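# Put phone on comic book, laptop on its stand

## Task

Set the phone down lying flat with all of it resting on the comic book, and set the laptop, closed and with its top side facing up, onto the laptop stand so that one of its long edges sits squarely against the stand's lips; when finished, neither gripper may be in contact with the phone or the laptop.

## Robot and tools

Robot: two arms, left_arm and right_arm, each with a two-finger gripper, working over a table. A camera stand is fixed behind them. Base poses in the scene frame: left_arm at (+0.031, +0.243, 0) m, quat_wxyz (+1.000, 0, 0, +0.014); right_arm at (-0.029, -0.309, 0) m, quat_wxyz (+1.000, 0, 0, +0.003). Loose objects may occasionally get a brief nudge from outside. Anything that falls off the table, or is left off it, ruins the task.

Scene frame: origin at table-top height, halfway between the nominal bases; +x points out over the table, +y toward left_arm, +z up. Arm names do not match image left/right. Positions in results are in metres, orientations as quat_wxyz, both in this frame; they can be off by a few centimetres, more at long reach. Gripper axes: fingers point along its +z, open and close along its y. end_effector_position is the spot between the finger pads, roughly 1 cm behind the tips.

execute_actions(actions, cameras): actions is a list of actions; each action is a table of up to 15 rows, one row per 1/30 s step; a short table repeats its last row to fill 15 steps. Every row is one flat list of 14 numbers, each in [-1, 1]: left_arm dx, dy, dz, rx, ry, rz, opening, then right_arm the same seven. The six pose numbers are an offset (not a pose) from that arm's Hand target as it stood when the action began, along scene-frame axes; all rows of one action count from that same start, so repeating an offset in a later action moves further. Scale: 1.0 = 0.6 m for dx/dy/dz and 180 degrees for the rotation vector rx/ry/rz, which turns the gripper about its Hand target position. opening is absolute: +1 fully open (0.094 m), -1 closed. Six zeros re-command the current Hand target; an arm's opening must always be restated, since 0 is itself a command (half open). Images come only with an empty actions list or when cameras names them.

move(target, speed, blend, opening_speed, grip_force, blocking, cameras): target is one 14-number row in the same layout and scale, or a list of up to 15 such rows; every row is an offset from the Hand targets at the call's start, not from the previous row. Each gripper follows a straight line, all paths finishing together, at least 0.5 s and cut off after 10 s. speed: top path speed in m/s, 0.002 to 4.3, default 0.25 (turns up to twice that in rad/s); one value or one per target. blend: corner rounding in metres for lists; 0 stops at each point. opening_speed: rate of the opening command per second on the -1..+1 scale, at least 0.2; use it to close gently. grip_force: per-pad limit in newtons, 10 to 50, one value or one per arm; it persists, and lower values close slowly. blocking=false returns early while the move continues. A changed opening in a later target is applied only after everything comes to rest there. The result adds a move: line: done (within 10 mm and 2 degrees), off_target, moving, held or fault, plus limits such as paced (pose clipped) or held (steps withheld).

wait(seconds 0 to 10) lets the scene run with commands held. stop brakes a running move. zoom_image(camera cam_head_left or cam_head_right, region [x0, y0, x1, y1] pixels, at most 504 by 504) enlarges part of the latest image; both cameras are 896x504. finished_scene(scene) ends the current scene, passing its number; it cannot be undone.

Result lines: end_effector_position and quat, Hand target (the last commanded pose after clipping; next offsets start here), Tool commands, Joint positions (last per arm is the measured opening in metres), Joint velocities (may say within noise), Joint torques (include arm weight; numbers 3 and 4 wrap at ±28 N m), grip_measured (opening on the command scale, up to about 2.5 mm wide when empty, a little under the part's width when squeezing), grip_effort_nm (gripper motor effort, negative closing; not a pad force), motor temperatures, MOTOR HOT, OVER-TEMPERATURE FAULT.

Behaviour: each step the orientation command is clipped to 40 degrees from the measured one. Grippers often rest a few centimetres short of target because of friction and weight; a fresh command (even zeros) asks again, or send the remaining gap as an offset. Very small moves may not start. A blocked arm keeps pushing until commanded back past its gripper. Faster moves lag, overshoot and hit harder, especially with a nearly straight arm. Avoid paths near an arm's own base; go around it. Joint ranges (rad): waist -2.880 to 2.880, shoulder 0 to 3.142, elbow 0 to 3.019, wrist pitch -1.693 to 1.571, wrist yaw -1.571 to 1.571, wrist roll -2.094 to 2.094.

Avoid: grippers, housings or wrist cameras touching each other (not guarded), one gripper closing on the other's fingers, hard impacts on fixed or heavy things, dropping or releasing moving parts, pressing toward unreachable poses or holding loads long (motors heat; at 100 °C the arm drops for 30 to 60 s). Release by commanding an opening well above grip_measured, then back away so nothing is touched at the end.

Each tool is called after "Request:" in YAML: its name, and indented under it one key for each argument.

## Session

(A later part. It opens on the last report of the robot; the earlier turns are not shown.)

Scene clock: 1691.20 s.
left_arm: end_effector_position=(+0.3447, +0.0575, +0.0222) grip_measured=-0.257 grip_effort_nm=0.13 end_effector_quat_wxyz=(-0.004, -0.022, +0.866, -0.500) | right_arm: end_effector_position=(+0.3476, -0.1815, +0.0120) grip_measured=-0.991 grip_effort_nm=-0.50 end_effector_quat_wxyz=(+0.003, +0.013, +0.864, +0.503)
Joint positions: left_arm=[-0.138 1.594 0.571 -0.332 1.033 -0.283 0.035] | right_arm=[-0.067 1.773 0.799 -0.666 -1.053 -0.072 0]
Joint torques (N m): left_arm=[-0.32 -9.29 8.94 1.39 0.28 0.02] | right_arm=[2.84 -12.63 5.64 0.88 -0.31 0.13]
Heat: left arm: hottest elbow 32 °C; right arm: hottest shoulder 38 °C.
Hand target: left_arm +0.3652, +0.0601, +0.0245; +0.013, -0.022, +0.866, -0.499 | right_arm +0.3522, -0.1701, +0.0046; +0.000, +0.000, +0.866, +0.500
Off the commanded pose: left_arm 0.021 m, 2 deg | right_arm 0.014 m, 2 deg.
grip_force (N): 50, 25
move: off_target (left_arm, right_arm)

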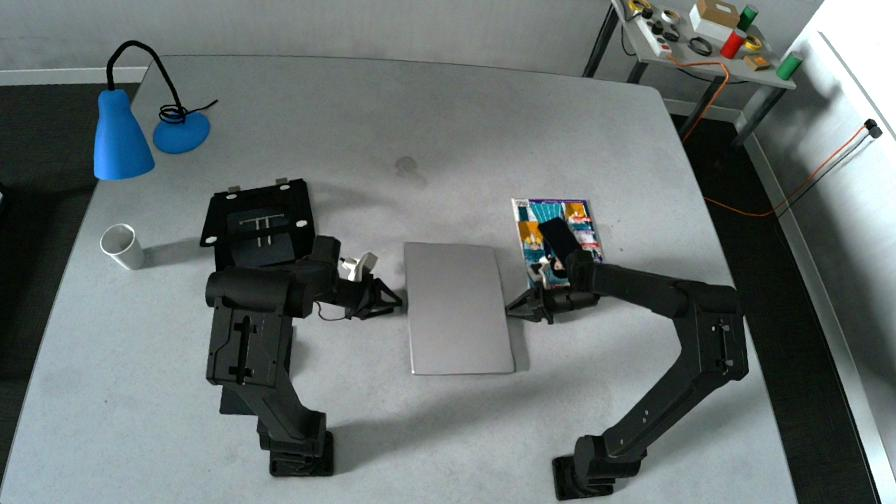

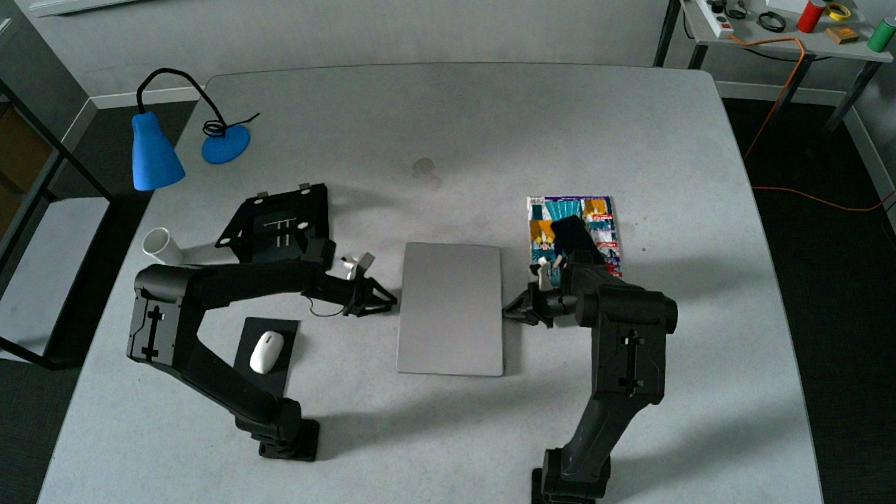

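Request:
move:
  target:
    - [0, 0, 0.015, 0, 0, 0, -0.04, 0, 0, 0, 0, 0, 0, -1]
    - [0, 0, -0.01, 0, 0, 0, -0.04, 0, 0, 0, 0, 0, 0, -1]
    - [0, -0.05, -0.015, 0, 0, 0, -0.04, 0, 0, 0, 0, 0, 0, -1]
  speed: 0.06
  cameras: ["cam_head_left"]

Request:
zoom_image:
  camera: "cam_head_left"
  region: [340, 250, 460, 350]

Scene clock: 1721.57 s.
left_arm: end_effector_position=(+0.3663, +0.0470, +0.0264) grip_measured=-0.043 grip_effort_nm=0.16 end_effector_quat_wxyz=(+0.022, -0.038, +0.862, -0.506) | right_arm: end_effector_position=(+0.3476, -0.1814, +0.0120) grip_measured=-0.991 grip_effort_nm=-0.50 end_effector_quat_wxyz=(+0.003, +0.013, +0.864, +0.503)
Joint positions: left_arm=[-0.164 1.6 0.572 -0.166 1.019 -0.436 0.045] | right_arm=[-0.066 1.773 0.799 -0.666 -1.052 -0.071 0]
Joint torques (N m): left_arm=[-4.89 -7.59 7.28 2.14 -0.29 0] | right_arm=[2.78 -12.63 5.63 0.95 -0.34 0.18]
Heat: left arm: hottest elbow 32 °C; right arm: hottest shoulder 39 °C.
Hand target: left_arm +0.3651, +0.0301, +0.0155; +0.013, -0.022, +0.866, -0.499 | right_arm +0.3522, -0.1700, +0.0047; -0.001, +0.000, +0.866, +0.500
Off the commanded pose: left_arm 0.020 m, 2 deg | right_arm 0.014 m, 2 deg.
grip_force (N): 50, 25
move: off_target (left_arm, right_arm)
Images, in order (width x height): cam_head_left 896x504.

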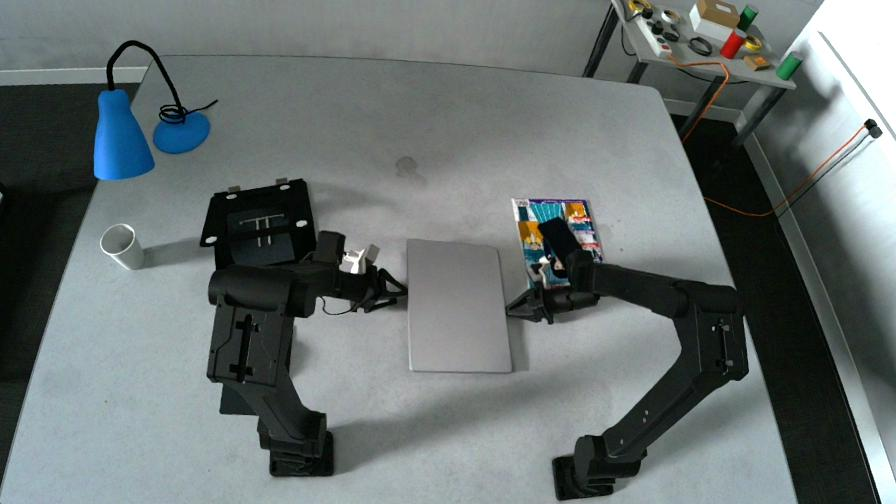

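Scaled by 4.200.

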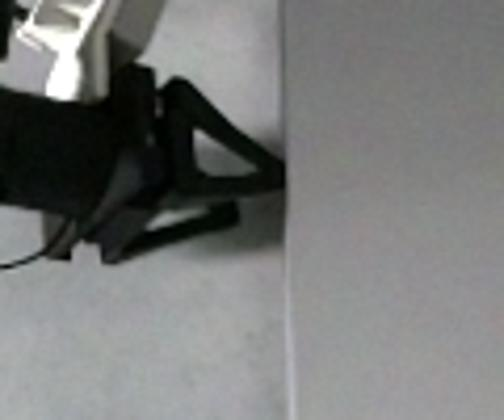

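Request:
move:
  target: [-0.02, -0.117, -0.005, 0, 0, 0, -0.04, 0, 0, 0, 0, 0, 0, -1]
  speed: 0.05
  cameras: ["cam_head_left"]

Request:
zoom_image:
  camera: "cam_head_left"
  region: [340, 230, 460, 390]

Scene clock: 1739.63 s.
left_arm: end_effector_position=(+0.3988, +0.0250, +0.0289) grip_measured=-0.042 grip_effort_nm=0.15 end_effector_quat_wxyz=(+0.074, -0.087, +0.864, -0.490) | right_arm: end_effector_position=(+0.3511, -0.1921, +0.0104) grip_measured=-0.991 grip_effort_nm=-0.50 end_effector_quat_wxyz=(+0.011, +0.021, +0.869, +0.494)
Joint positions: left_arm=[-0.243 1.604 0.56 0.121 0.878 -0.728 0.045] | right_arm=[-0.09 1.769 0.799 -0.663 -1.033 -0.071 0]
Joint torques (N m): left_arm=[-13.74 -8.7 5.16 1.66 1.58 0.12] | right_arm=[4.37 -12.45 5.61 0.77 -0.97 0.15]
Heat: left arm: hottest elbow 32 °C; right arm: hottest shoulder 39 °C.
Hand target: left_arm +0.3531, -0.0401, +0.0125; +0.013, -0.022, +0.866, -0.499 | right_arm +0.3522, -0.1700, +0.0047; +0.000, +0.000, +0.866, +0.500
Off the commanded pose: left_arm 0.081 m, 10 deg | right_arm 0.023 m, 3 deg.
grip_force (N): 50, 25
move: off_target (left_arm, right_arm)
Images, in order (width x height): cam_head_left 896x504.

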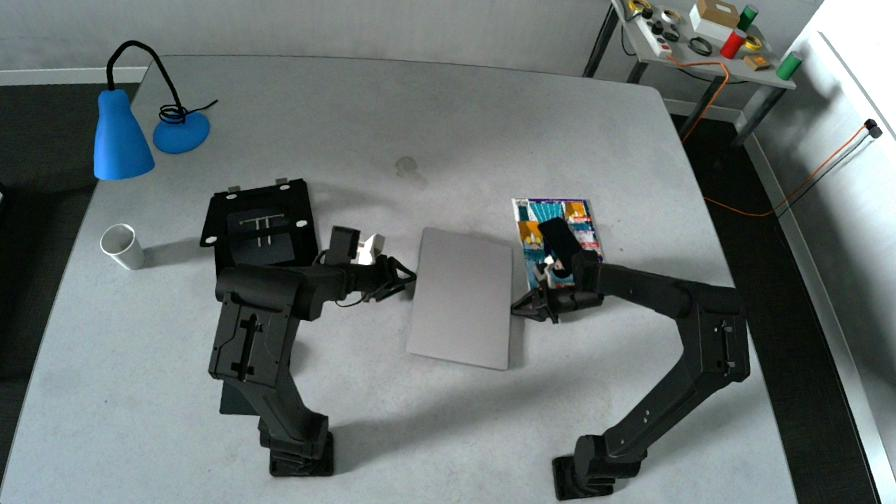

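Scaled by 3.150.

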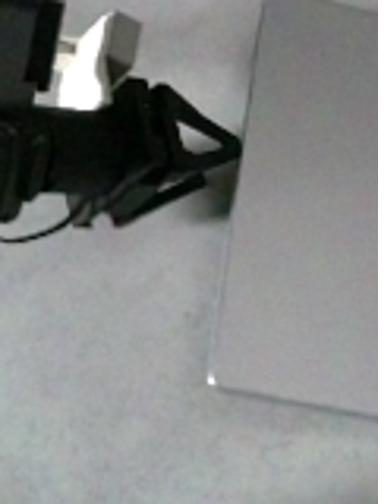

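Request:
wait:
  seconds: 0.1
  cameras: ["all"]

Request:
zoom_image:
  camera: "cam_head_left"
  region: [390, 215, 530, 385]

Request:
zoom_image:
  camera: "cam_head_right"
  region: [380, 215, 520, 385]

Scene clock: 1761.20 s.
left_arm: end_effector_position=(+0.3988, +0.0250, +0.0289) grip_measured=-0.042 grip_effort_nm=0.15 end_effector_quat_wxyz=(+0.074, -0.087, +0.864, -0.490) | right_arm: end_effector_position=(+0.3511, -0.1921, +0.0104) grip_measured=-0.991 grip_effort_nm=-0.50 end_effector_quat_wxyz=(+0.011, +0.021, +0.869, +0.494)
Joint positions: left_arm=[-0.243 1.604 0.56 0.121 0.878 -0.729 0.045] | right_arm=[-0.09 1.769 0.799 -0.663 -1.033 -0.071 0]
Joint torques (N m): left_arm=[-12.81 -8.47 5.12 1.7 1.59 0.14] | right_arm=[4.31 -12.4 5.6 0.75 -0.97 0.15]
Heat: left arm: hottest wrist yaw 32 °C; right arm: hottest shoulder 39 °C.
Hand target: left_arm +0.3531, -0.0401, +0.0125; +0.013, -0.022, +0.866, -0.499 | right_arm +0.3522, -0.1700, +0.0047; +0.000, +0.000, +0.866, +0.500
Tool commands: left_gripper/opening=-0.04 right_gripper/opening=-1.0
Off the commanded pose: left_arm 0.081 m, 10 deg | right_arm 0.023 m, 3 deg.
grip_force (N): 50, 25
wait: 0.10 s; at rest from the start

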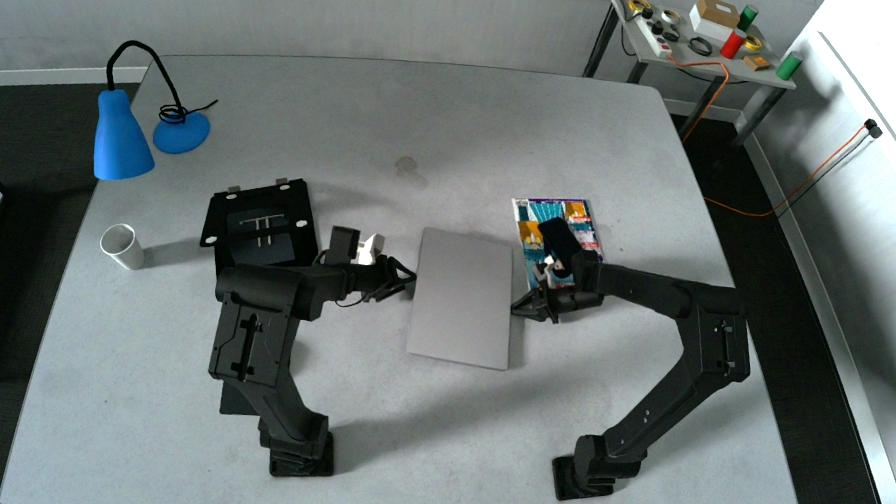

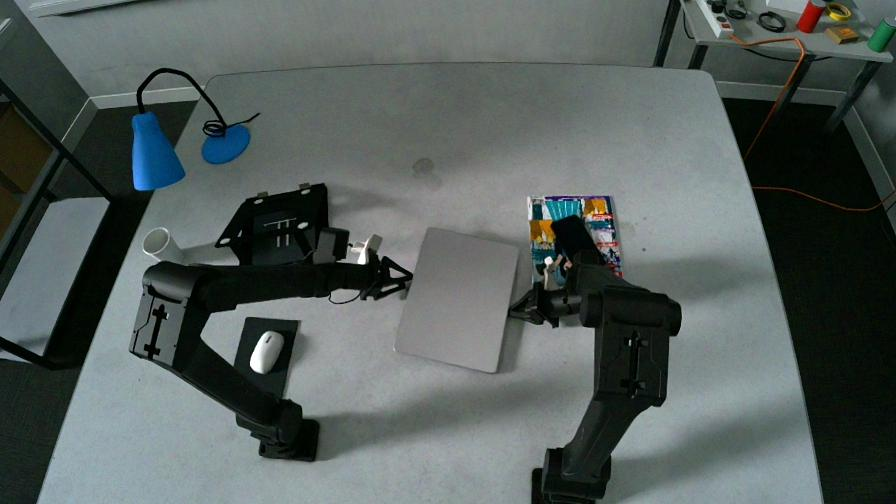

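Scaled by 2.965.

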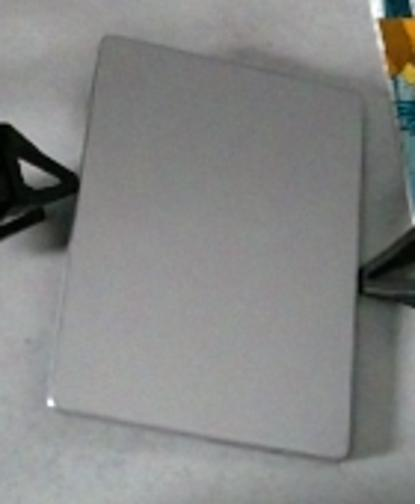

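Scaled by 2.965.

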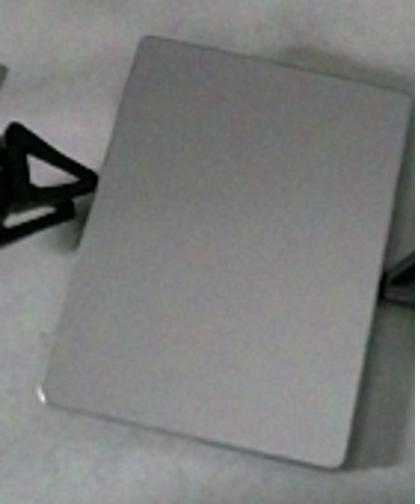

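Request:
zoom_image:
  camera: "cam_head_left"
  region: [380, 255, 430, 305]

Request:
zoom_image:
  camera: "cam_head_right"
  region: [370, 250, 430, 310]

Scaled by 10.080.

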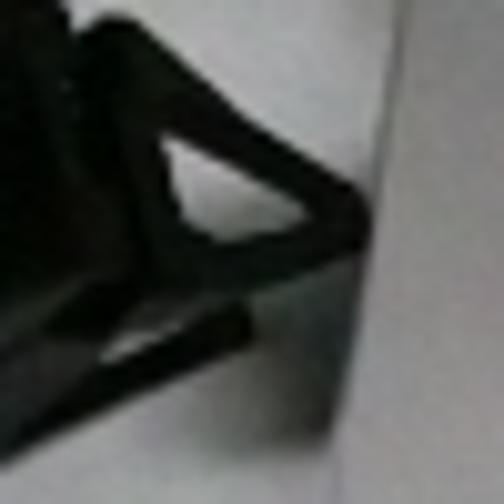

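Scaled by 8.400.

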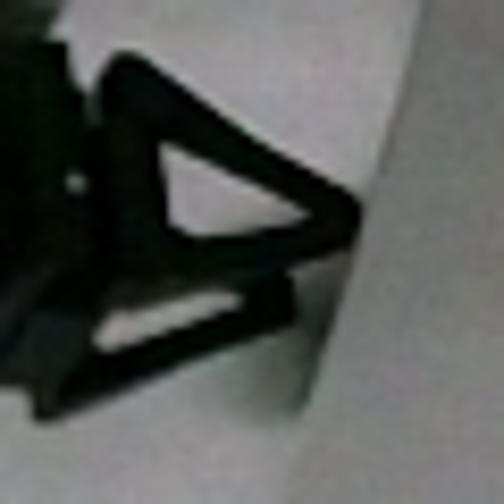

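Request:
zoom_image:
  camera: "cam_head_left"
  region: [398, 335, 458, 375]

Request:
zoom_image:
  camera: "cam_head_right"
  region: [385, 335, 445, 375]

Scaled by 8.400.

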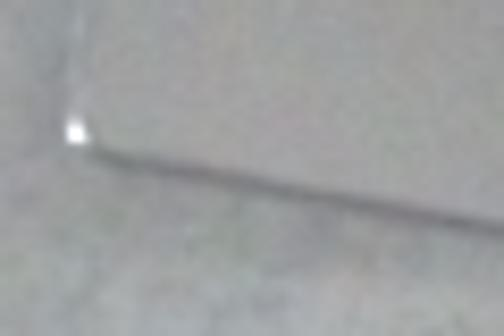

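Scaled by 8.400.

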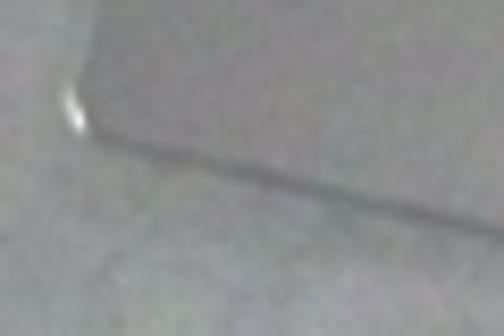

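Request:
move:
  target:
    - [0.053, 0.1585, 0.029, 0, 0, 0, -0.04, 0, -0.025, 0, 0, 0, 0, -1]
    - [0.028, 0.1585, 0.179, 0, 0, 0, -0.04, 0, -0.025, 0, 0, 0, 0, -1]
    - [0.0115, 0.0335, 0.179, 0, 0, 0, -1, 0, -0.025, 0, 0, 0, 0, -1]
  speed: 0.1
  cameras: ["all"]

Request:
zoom_image:
  camera: "cam_head_left"
  region: [380, 215, 530, 385]

Request:
zoom_image:
  camera: "cam_head_right"
  region: [370, 215, 520, 385]

Scene clock: 2106.83 s.
left_arm: end_effector_position=(+0.3553, -0.0137, +0.1102) grip_measured=-0.979 grip_effort_nm=-0.89 end_effector_quat_wxyz=(+0.001, -0.033, +0.869, -0.494) | right_arm: end_effector_position=(+0.3482, -0.1925, +0.0108) grip_measured=-0.991 grip_effort_nm=-0.50 end_effector_quat_wxyz=(+0.013, +0.005, +0.868, +0.496)
Joint positions: left_arm=[-0.351 1.366 0.645 -0.312 0.933 -0.674 0.001] | right_arm=[-0.093 1.774 0.804 -0.696 -1.036 -0.13 0]
Joint torques (N m): left_arm=[-3.25 -11.4 9.88 1.87 0.26 -0.05] | right_arm=[1.96 -11.87 6.41 -0.43 -0.76 0.03]
Motor temperatures (°C): left_arm=[25 26 30 24 38 23 27] | right_arm=[26 38 36 25 29 23 26]
Heat: left arm: hottest wrist yaw 38 °C; right arm: hottest shoulder 38 °C.
Hand target: left_arm +0.3600, -0.0200, +0.1200; +0.013, -0.022, +0.866, -0.499 | right_arm +0.3523, -0.1850, +0.0047; +0.000, +0.000, +0.866, +0.500
Off the commanded pose: left_arm 0.012 m, 2 deg | right_arm 0.011 m, 2 deg.
grip_force (N): 50, 25
move: off_target (left_arm, right_arm); target 3's new opening was sent with left_arm's hand 0.013 m and 2 deg from that target

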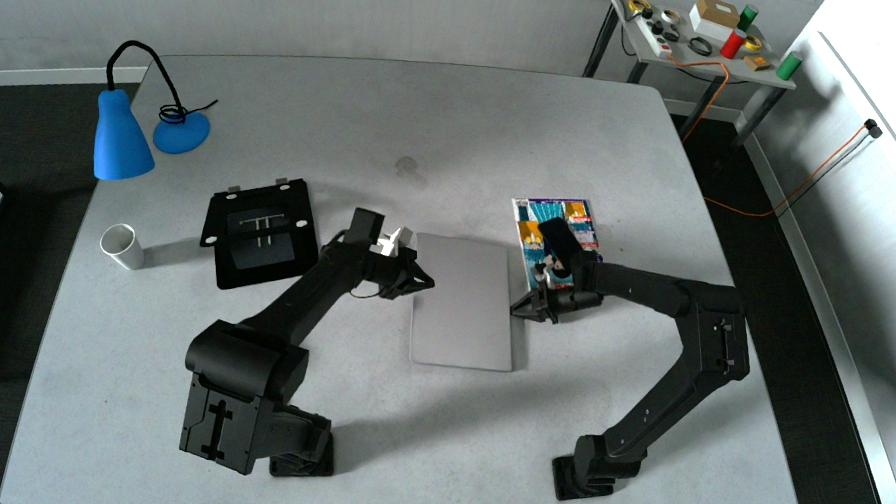

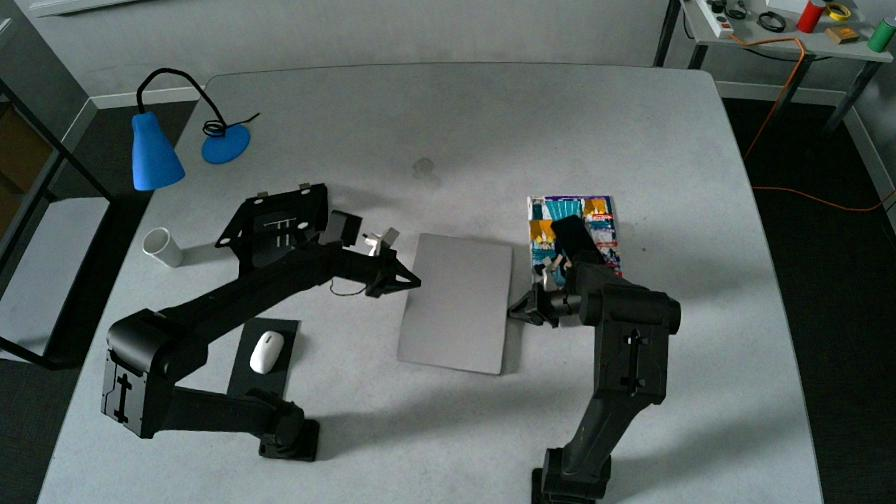

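Scaled by 2.965.

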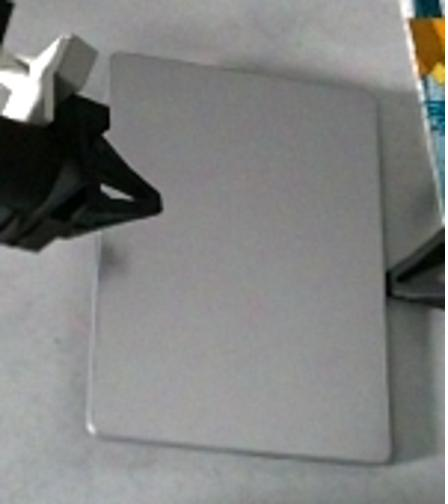

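Scaled by 2.965.

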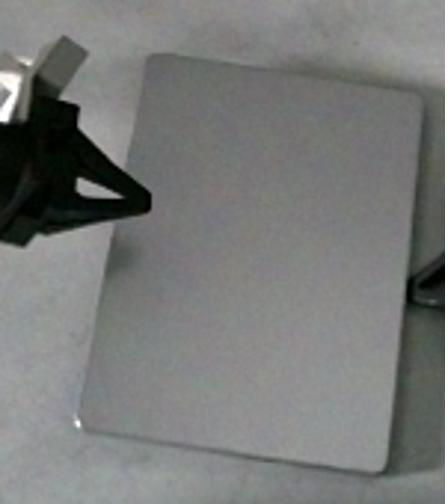

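Request:
move:
  target:
    - [0, 0.02, -0.1, 0, 0, 0, -1, 0, 0, 0, 0, 0, 0, -1]
  speed: 0.06
  cameras: []

Request:
move:
  target:
    - [0, 0, -0.03, 0, 0, 0, -1, 0, 0, 0, 0, 0, 0, -1]
  speed: 0.03
  cameras: ["all"]

Request:
zoom_image:
  camera: "cam_head_left"
  region: [380, 215, 530, 385]

Scene clock: 2116.50 s.
left_arm: end_effector_position=(+0.3581, -0.0131, +0.0642) grip_measured=-0.981 grip_effort_nm=-1.00 end_effector_quat_wxyz=(+0.008, -0.020, +0.867, -0.498) | right_arm: end_effector_position=(+0.3482, -0.1925, +0.0108) grip_measured=-0.991 grip_effort_nm=-0.50 end_effector_quat_wxyz=(+0.013, +0.005, +0.868, +0.496)
Joint positions: left_arm=[-0.345 1.496 0.602 -0.138 0.944 -0.643 0.001] | right_arm=[-0.093 1.774 0.804 -0.696 -1.036 -0.13 0]
Joint torques (N m): left_arm=[-0.67 -10.29 6.83 1.89 0.49 0.19] | right_arm=[1.96 -11.87 6.39 -0.44 -0.76 0.04]
Heat: left arm: hottest wrist yaw 36 °C; right arm: hottest shoulder 38 °C.
Hand target: left_arm +0.3599, -0.0080, +0.0600; +0.013, -0.022, +0.866, -0.499 | right_arm +0.3523, -0.1850, +0.0047; +0.000, +0.000, +0.866, +0.500
Off the commanded pose: left_arm 0.007 m, 1 deg | right_arm 0.011 m, 2 deg.
grip_force (N): 50, 25
move: off_target (right_arm)
No camera images: "cameras" was empty.

Scene clock: 2117.63 s.
left_arm: end_effector_position=(+0.3599, -0.0141, +0.0503) grip_measured=-0.981 grip_effort_nm=-1.00 end_effector_quat_wxyz=(+0.012, -0.017, +0.865, -0.501) | right_arm: end_effector_position=(+0.3481, -0.1925, +0.0107) grip_measured=-0.991 grip_effort_nm=-0.50 end_effector_quat_wxyz=(+0.013, +0.005, +0.868, +0.496)
Joint positions: left_arm=[-0.344 1.543 0.592 -0.07 0.948 -0.642 0.001] | right_arm=[-0.093 1.774 0.804 -0.696 -1.036 -0.131 0]
Joint torques (N m): left_arm=[0.15 -9.88 6 1.73 0.35 0.11] | right_arm=[1.96 -11.87 6.42 -0.42 -0.74 0.04]
Heat: left arm: hottest wrist yaw 36 °C; right arm: hottest shoulder 38 °C.
Hand target: left_arm +0.3601, -0.0080, +0.0419; +0.013, -0.022, +0.866, -0.499 | right_arm +0.3523, -0.1850, +0.0046; +0.000, +0.000, +0.866, +0.500
Off the commanded pose: left_arm 0.010 m, 1 deg | right_arm 0.010 m, 2 deg.
grip_force (N): 50, 25
move: done

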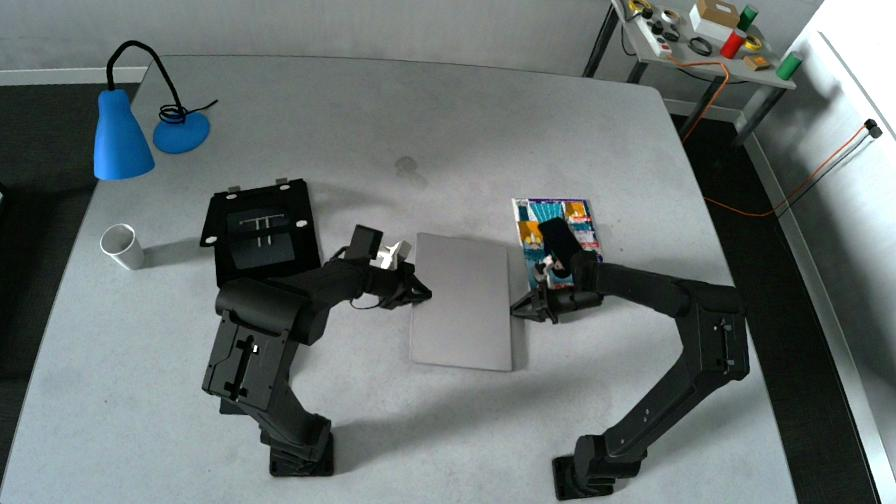

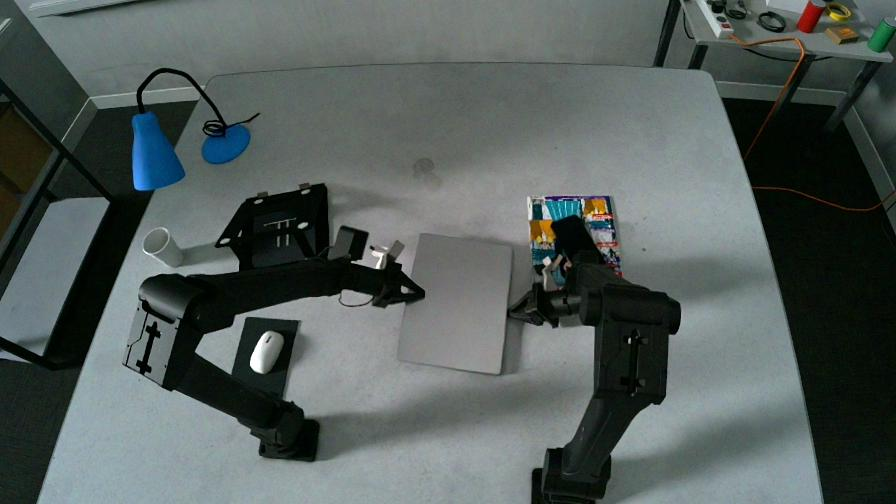

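Scaled by 2.965.

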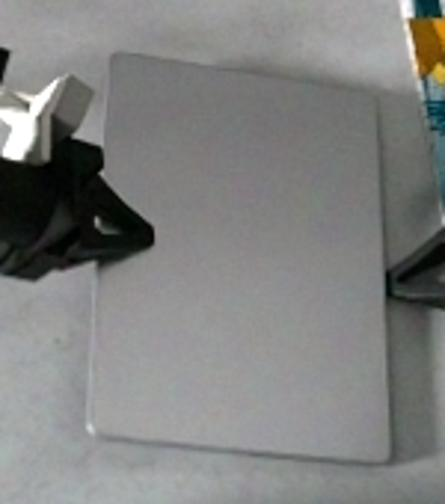

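Request:
move:
  target:
    - [0, 0, -0.0167, 0, 0, 0, -1, 0, 0, 0, 0, 0, 0, -1]
  speed: 0.03
  cameras: []

Request:
move:
  target:
    - [0, 0, -0.0167, 0, 0, 0, -1, 0, 0, 0, 0, 0, 0, -1]
  speed: 0.03
  cameras: []

Request:
move:
  target:
    - [0, 0, -0.0167, 0, 0, 0, -1, 0, 0, 0, 0, 0, 0, -1]
  speed: 0.03
  cameras: ["all"]

Request:
zoom_image:
  camera: "cam_head_left"
  region: [380, 215, 530, 385]

Scene clock: 2123.37 s.
left_arm: end_effector_position=(+0.3632, -0.0162, +0.0488) grip_measured=-0.981 grip_effort_nm=-1.00 end_effector_quat_wxyz=(+0.019, -0.010, +0.861, -0.508) | right_arm: end_effector_position=(+0.3481, -0.1925, +0.0108) grip_measured=-0.991 grip_effort_nm=-0.50 end_effector_quat_wxyz=(+0.013, +0.004, +0.868, +0.496)
Joint positions: left_arm=[-0.344 1.561 0.592 -0.03 0.959 -0.642 0.001] | right_arm=[-0.093 1.774 0.804 -0.696 -1.037 -0.131 0]
Joint torques (N m): left_arm=[-0.32 -9.52 5.38 1.39 -0.04 0.15] | right_arm=[1.9 -11.93 6.43 -0.43 -0.73 0.05]
Heat: left arm: hottest wrist yaw 36 °C; right arm: hottest shoulder 38 °C.
Hand target: left_arm +0.3601, -0.0080, +0.0320; +0.013, -0.022, +0.866, -0.500 | right_arm +0.3523, -0.1850, +0.0047; +0.000, +0.000, +0.866, +0.500
Off the commanded pose: left_arm 0.019 m, 2 deg | right_arm 0.011 m, 2 deg.
grip_force (N): 50, 25
move: off_target (left_arm, right_arm)
No camera images: "cameras" was empty.

Scene clock: 2124.30 s.
left_arm: end_effector_position=(+0.3661, -0.0183, +0.0478) grip_measured=-0.981 grip_effort_nm=-0.99 end_effector_quat_wxyz=(+0.025, -0.002, +0.857, -0.515) | right_arm: end_effector_position=(+0.3481, -0.1924, +0.0109) grip_measured=-0.991 grip_effort_nm=-0.50 end_effector_quat_wxyz=(+0.013, +0.004, +0.868, +0.497)
Joint positions: left_arm=[-0.344 1.577 0.592 0.009 0.97 -0.642 0.001] | right_arm=[-0.093 1.774 0.804 -0.696 -1.037 -0.131 0]
Joint torques (N m): left_arm=[0.21 -8.88 4.59 1.47 -0.44 0.15] | right_arm=[1.85 -11.87 6.42 -0.42 -0.72 0.06]
Heat: left arm: hottest wrist yaw 36 °C; right arm: hottest shoulder 38 °C.
Hand target: left_arm +0.3601, -0.0080, +0.0219; +0.013, -0.022, +0.866, -0.499 | right_arm +0.3523, -0.1850, +0.0047; +0.000, +0.000, +0.866, +0.500
Off the commanded pose: left_arm 0.028 m, 3 deg | right_arm 0.011 m, 2 deg.
grip_force (N): 50, 25
move: off_target (left_arm, right_arm)
No camera images: "cameras" was empty.

Scene clock: 2125.20 s.
left_arm: end_effector_position=(+0.3674, -0.0199, +0.0468) grip_measured=-0.981 grip_effort_nm=-0.99 end_effector_quat_wxyz=(+0.031, +0.005, +0.852, -0.522) | right_arm: end_effector_position=(+0.3481, -0.1924, +0.0109) grip_measured=-0.991 grip_effort_nm=-0.50 end_effector_quat_wxyz=(+0.013, +0.004, +0.868, +0.497)
Joint positions: left_arm=[-0.344 1.59 0.588 0.048 0.981 -0.642 0.001] | right_arm=[-0.093 1.774 0.804 -0.696 -1.037 -0.132 0]
Joint torques (N m): left_arm=[-0.91 -7.18 4.26 1.21 -0.86 0.14] | right_arm=[1.9 -11.93 6.41 -0.42 -0.72 0.05]
Heat: left arm: hottest wrist yaw 36 °C; right arm: hottest shoulder 38 °C.
Hand target: left_arm +0.3600, -0.0080, +0.0118; +0.013, -0.022, +0.866, -0.499 | right_arm +0.3523, -0.1850, +0.0047; +0.000, +0.000, +0.866, +0.500
Off the commanded pose: left_arm 0.038 m, 5 deg | right_arm 0.011 m, 2 deg.
grip_force (N): 50, 25
move: off_target (left_arm, right_arm)

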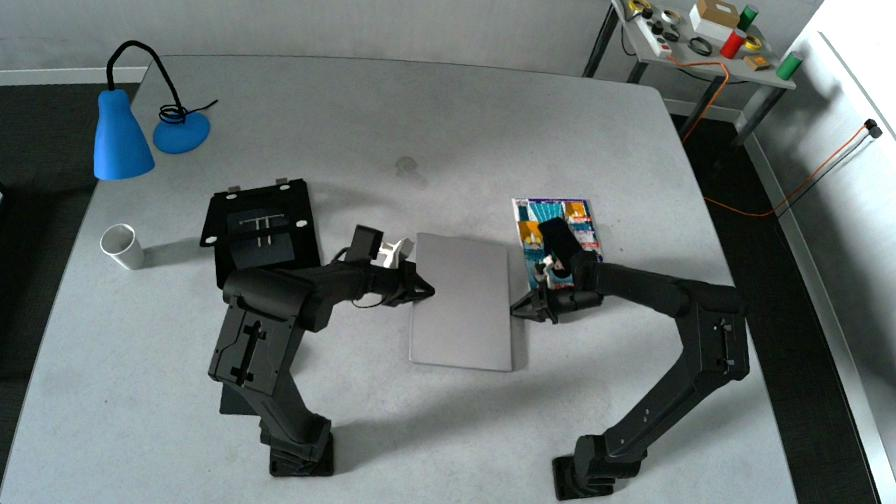

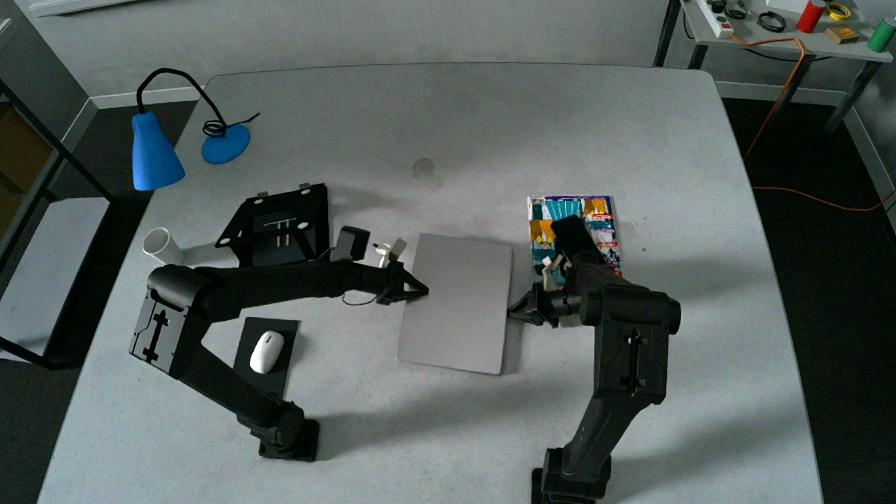

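Scaled by 2.965.

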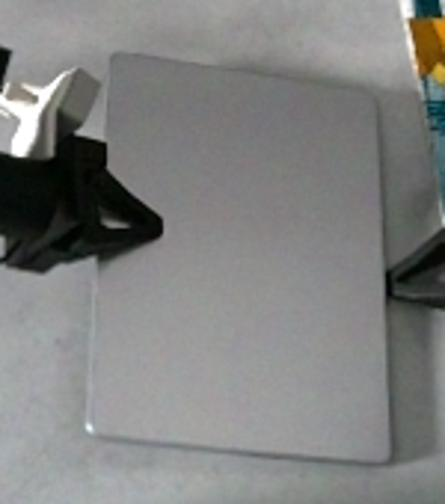

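Request:
move:
  target:
    - [0, 0, 0.122, 0, 0, 0, -1, 0, 0, 0, 0, 0, 0, -1]
    - [0.01, 0.13, 0.122, -0.0667, 0, -0.036, 0.383, 0, 0, 0, 0, 0, 0, -1]
    - [0.01, 0.11, 0.0603, -0.0667, 0, -0.036, 0.383, 0, 0, 0, 0, 0, 0, -1]
  speed: 0.1
  cameras: ["all"]

Request:
zoom_image:
  camera: "cam_head_left"
  region: [340, 240, 460, 360]

Request:
zoom_image:
  camera: "cam_head_right"
  region: [340, 240, 460, 360]

Scene clock: 2165.20 s.
left_arm: end_effector_position=(+0.3593, +0.0637, +0.0461) grip_measured=+0.381 grip_effort_nm=0.13 end_effector_quat_wxyz=(-0.020, +0.016, +0.810, -0.586) | right_arm: end_effector_position=(+0.3481, -0.1924, +0.0108) grip_measured=-0.991 grip_effort_nm=-0.50 end_effector_quat_wxyz=(+0.014, +0.003, +0.868, +0.497)
Joint positions: left_arm=[-0.069 1.699 0.69 -0.607 1.253 0.031 0.065] | right_arm=[-0.093 1.774 0.804 -0.696 -1.037 -0.134 0]
Joint torques (N m): left_arm=[-2.26 -11.46 7.41 0.77 0.74 0.02] | right_arm=[1.96 -11.99 6.39 -0.43 -0.7 0.07]
Heat: left arm: hottest wrist yaw 35 °C; right arm: hottest shoulder 38 °C.
Hand target: left_arm +0.3660, +0.0580, +0.0481; -0.017, +0.025, +0.809, -0.587 | right_arm +0.3523, -0.1850, +0.0046; +0.000, +0.000, +0.866, +0.500
Off the commanded pose: left_arm 0.009 m, 1 deg | right_arm 0.010 m, 2 deg.
grip_force (N): 50, 25
move: done; target 2's new opening was sent with left_arm's hand 0.026 m and 2 deg from that target

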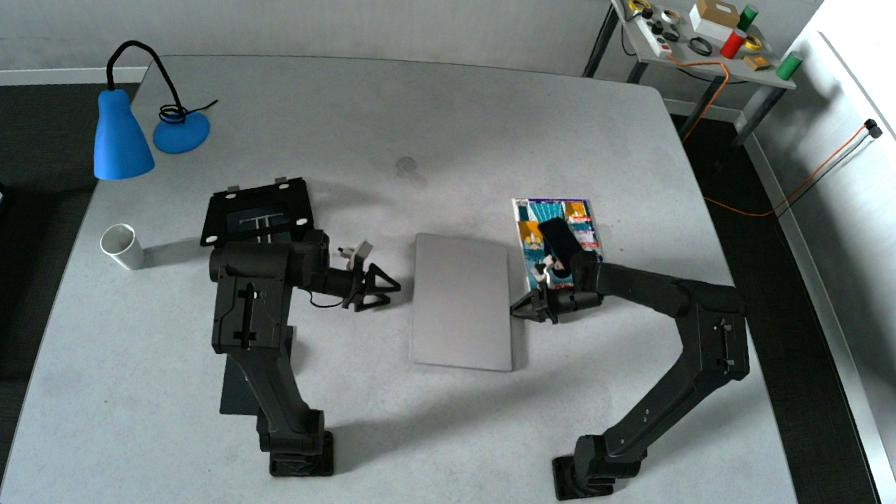

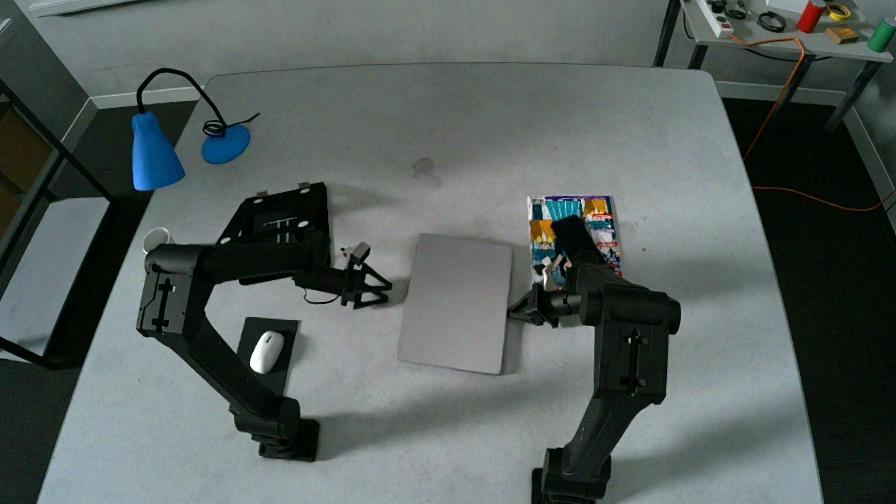

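Scaled by 4.200.

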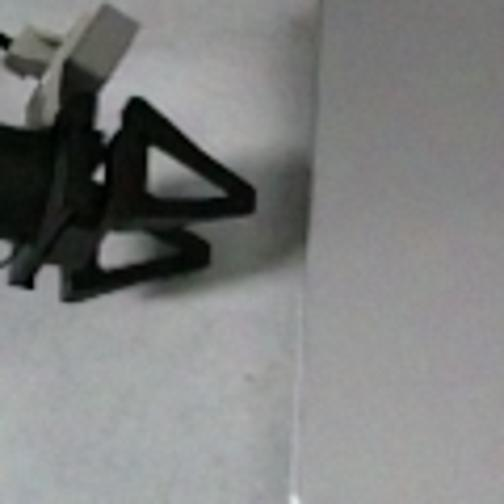

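Scaled by 4.200.

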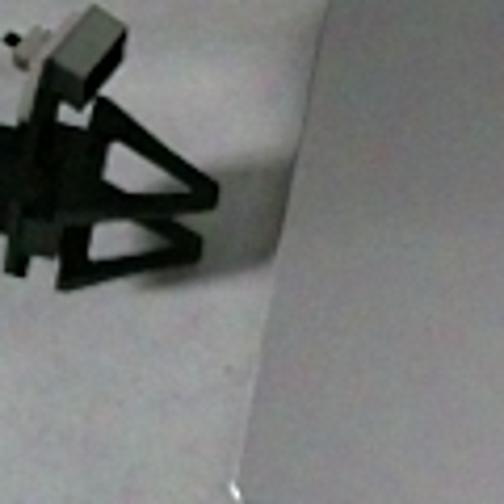

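Request:
move:
  target: [-0.0075, -0.13, -0.0083, 0, 0, 0, 0.383, 0, 0, 0, 0, 0, 0, -1]
  speed: 0.05
  cameras: ["all"]

Request:
zoom_image:
  camera: "cam_head_left"
  region: [360, 220, 520, 380]

Request:
zoom_image:
  camera: "cam_head_right"
  region: [340, 240, 460, 360]

Scene clock: 2176.47 s.
left_arm: end_effector_position=(+0.3669, -0.0160, +0.0441) grip_measured=+0.381 grip_effort_nm=0.13 end_effector_quat_wxyz=(-0.015, +0.021, +0.809, -0.587) | right_arm: end_effector_position=(+0.3481, -0.1924, +0.0108) grip_measured=-0.991 grip_effort_nm=-0.50 end_effector_quat_wxyz=(+0.014, +0.003, +0.868, +0.497)
Joint positions: left_arm=[-0.292 1.699 0.618 0.081 1.193 -0.604 0.065] | right_arm=[-0.093 1.774 0.804 -0.696 -1.037 -0.134 0]
Joint torques (N m): left_arm=[-2.9 -13.86 4.96 1.78 0.35 0.02] | right_arm=[1.9 -11.93 6.41 -0.42 -0.71 0.09]
Heat: left arm: hottest wrist yaw 34 °C; right arm: hottest shoulder 38 °C.
Hand target: left_arm +0.3615, -0.0200, +0.0430; -0.017, +0.025, +0.809, -0.587 | right_arm +0.3523, -0.1850, +0.0046; +0.000, +0.000, +0.866, +0.500
Off the commanded pose: left_arm 0.007 m, 1 deg | right_arm 0.010 m, 2 deg.
grip_force (N): 50, 25
move: done

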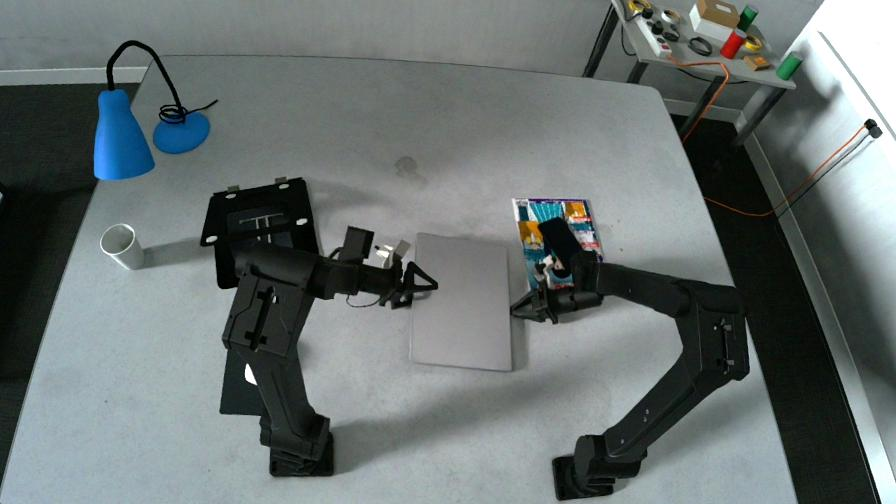

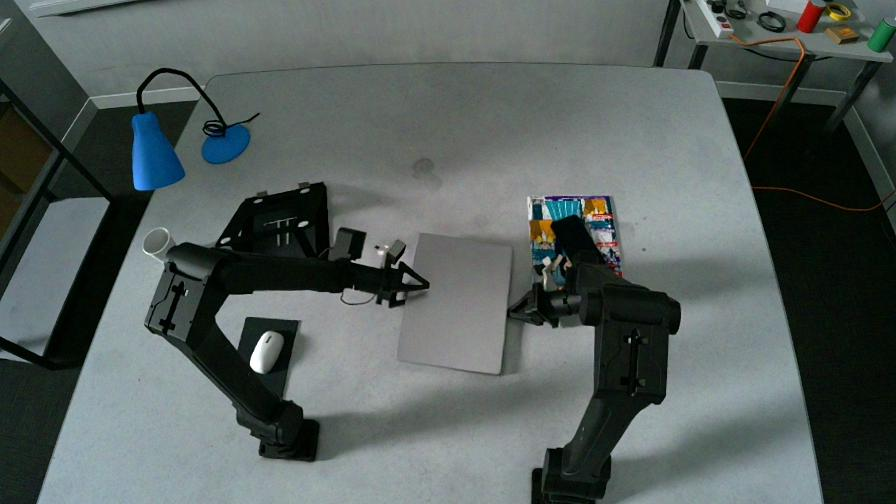

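Scaled by 3.150.

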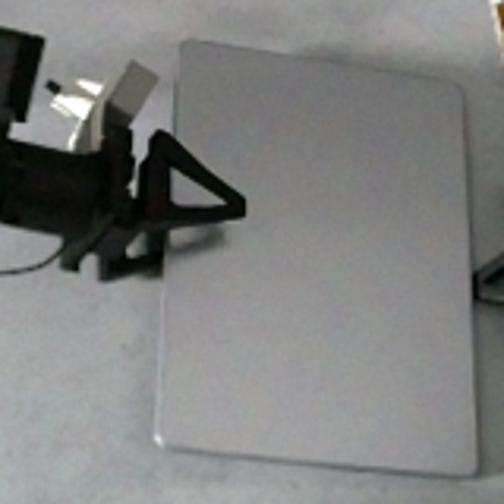

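Scaled by 4.200.

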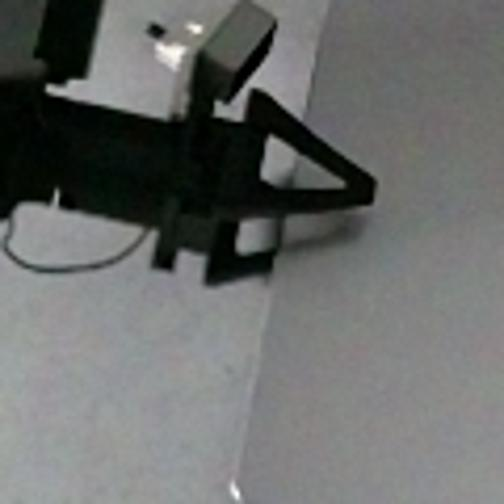

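Request:
move:
  target: [0, 0, -0.0217, 0, 0, 0, -0.043, 0, 0, 0, 0, 0, 0, -1]
  speed: 0.02
  opening_speed: 0.6
  cameras: []

Request:
move:
  target: [0, 0, 0, 0, 0, 0, -1, 0, 0, 0, 0, 0, 0, -1]
  speed: 0.05
  opening_speed: 0.3
  cameras: ["all"]

Request:
zoom_image:
  camera: "cam_head_left"
  region: [360, 220, 520, 380]

Request:
zoom_image:
  camera: "cam_head_right"
  region: [340, 220, 540, 390]

Scene clock: 2188.40 s.
left_arm: end_effector_position=(+0.3666, -0.0156, +0.0361) grip_measured=-0.041 grip_effort_nm=-0.08 end_effector_quat_wxyz=(-0.011, +0.023, +0.809, -0.587) | right_arm: end_effector_position=(+0.3481, -0.1924, +0.0108) grip_measured=-0.991 grip_effort_nm=-0.50 end_effector_quat_wxyz=(+0.014, +0.003, +0.868, +0.497)
Joint positions: left_arm=[-0.292 1.722 0.611 0.122 1.189 -0.606 0.045] | right_arm=[-0.093 1.774 0.804 -0.696 -1.037 -0.134 0]
Joint torques (N m): left_arm=[-2.2 -10.7 5.07 1.96 0.52 -0.02] | right_arm=[1.85 -11.93 6.42 -0.42 -0.71 0.08]
Heat: left arm: hottest wrist yaw 34 °C; right arm: hottest shoulder 37 °C.
Hand target: left_arm +0.3614, -0.0200, +0.0300; -0.018, +0.025, +0.809, -0.587 | right_arm +0.3523, -0.1850, +0.0046; +0.000, +0.000, +0.866, +0.500
Off the commanded pose: left_arm 0.009 m, 1 deg | right_arm 0.010 m, 2 deg.
grip_force (N): 50, 25
move: done
No camera images: "cameras" was empty.

Scene clock: 2191.80 s.
left_arm: end_effector_position=(+0.3667, -0.0158, +0.0347) grip_measured=-0.569 grip_effort_nm=-1.01 end_effector_quat_wxyz=(-0.011, +0.025, +0.807, -0.590) | right_arm: end_effector_position=(+0.3481, -0.1924, +0.0107) grip_measured=-0.991 grip_effort_nm=-0.50 end_effector_quat_wxyz=(+0.014, +0.002, +0.868, +0.497)
Joint positions: left_arm=[-0.291 1.732 0.611 0.137 1.198 -0.607 0.02] | right_arm=[-0.093 1.774 0.804 -0.696 -1.037 -0.136 0]
Joint torques (N m): left_arm=[-2.08 -11.87 4.96 1.43 0.23 0.02] | right_arm=[1.9 -11.99 6.41 -0.44 -0.71 0.1]
Heat: left arm: hottest wrist yaw 34 °C; right arm: hottest shoulder 37 °C.
Hand target: left_arm +0.3615, -0.0200, +0.0300; -0.017, +0.025, +0.809, -0.587 | right_arm +0.3523, -0.1850, +0.0046; +0.000, +0.000, +0.866, +0.500
Off the commanded pose: left_arm 0.008 m, 1 deg | right_arm 0.010 m, 2 deg.
grip_force (N): 50, 25
move: done

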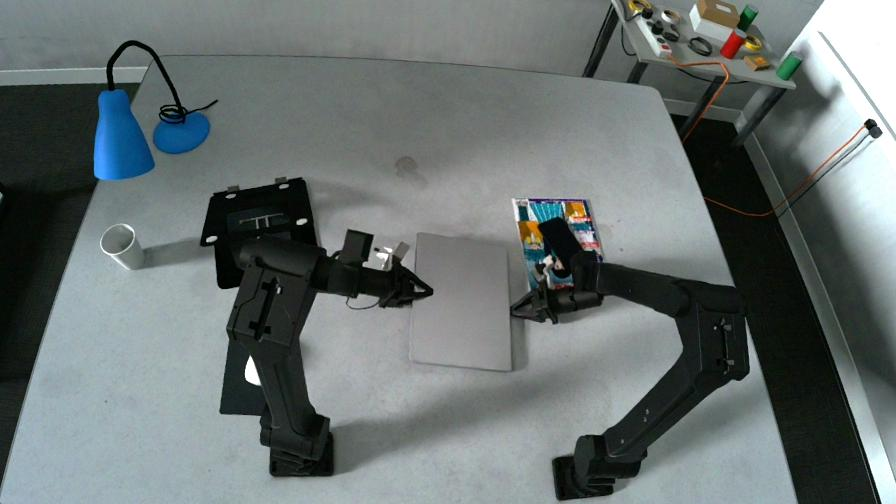

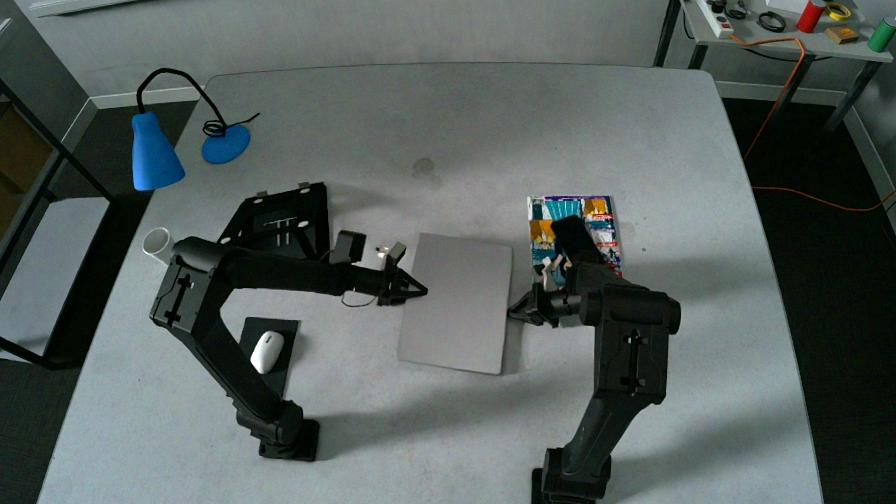

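Scaled by 3.150.

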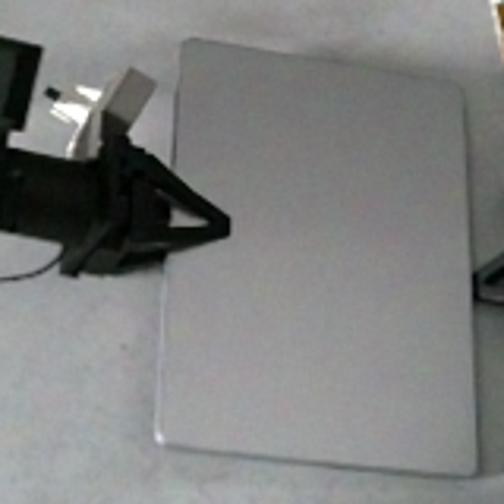

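Scaled by 2.520.

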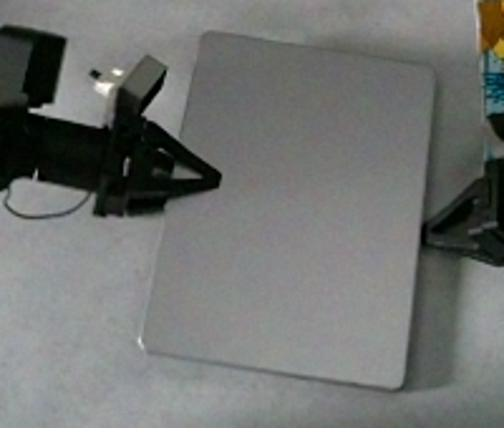

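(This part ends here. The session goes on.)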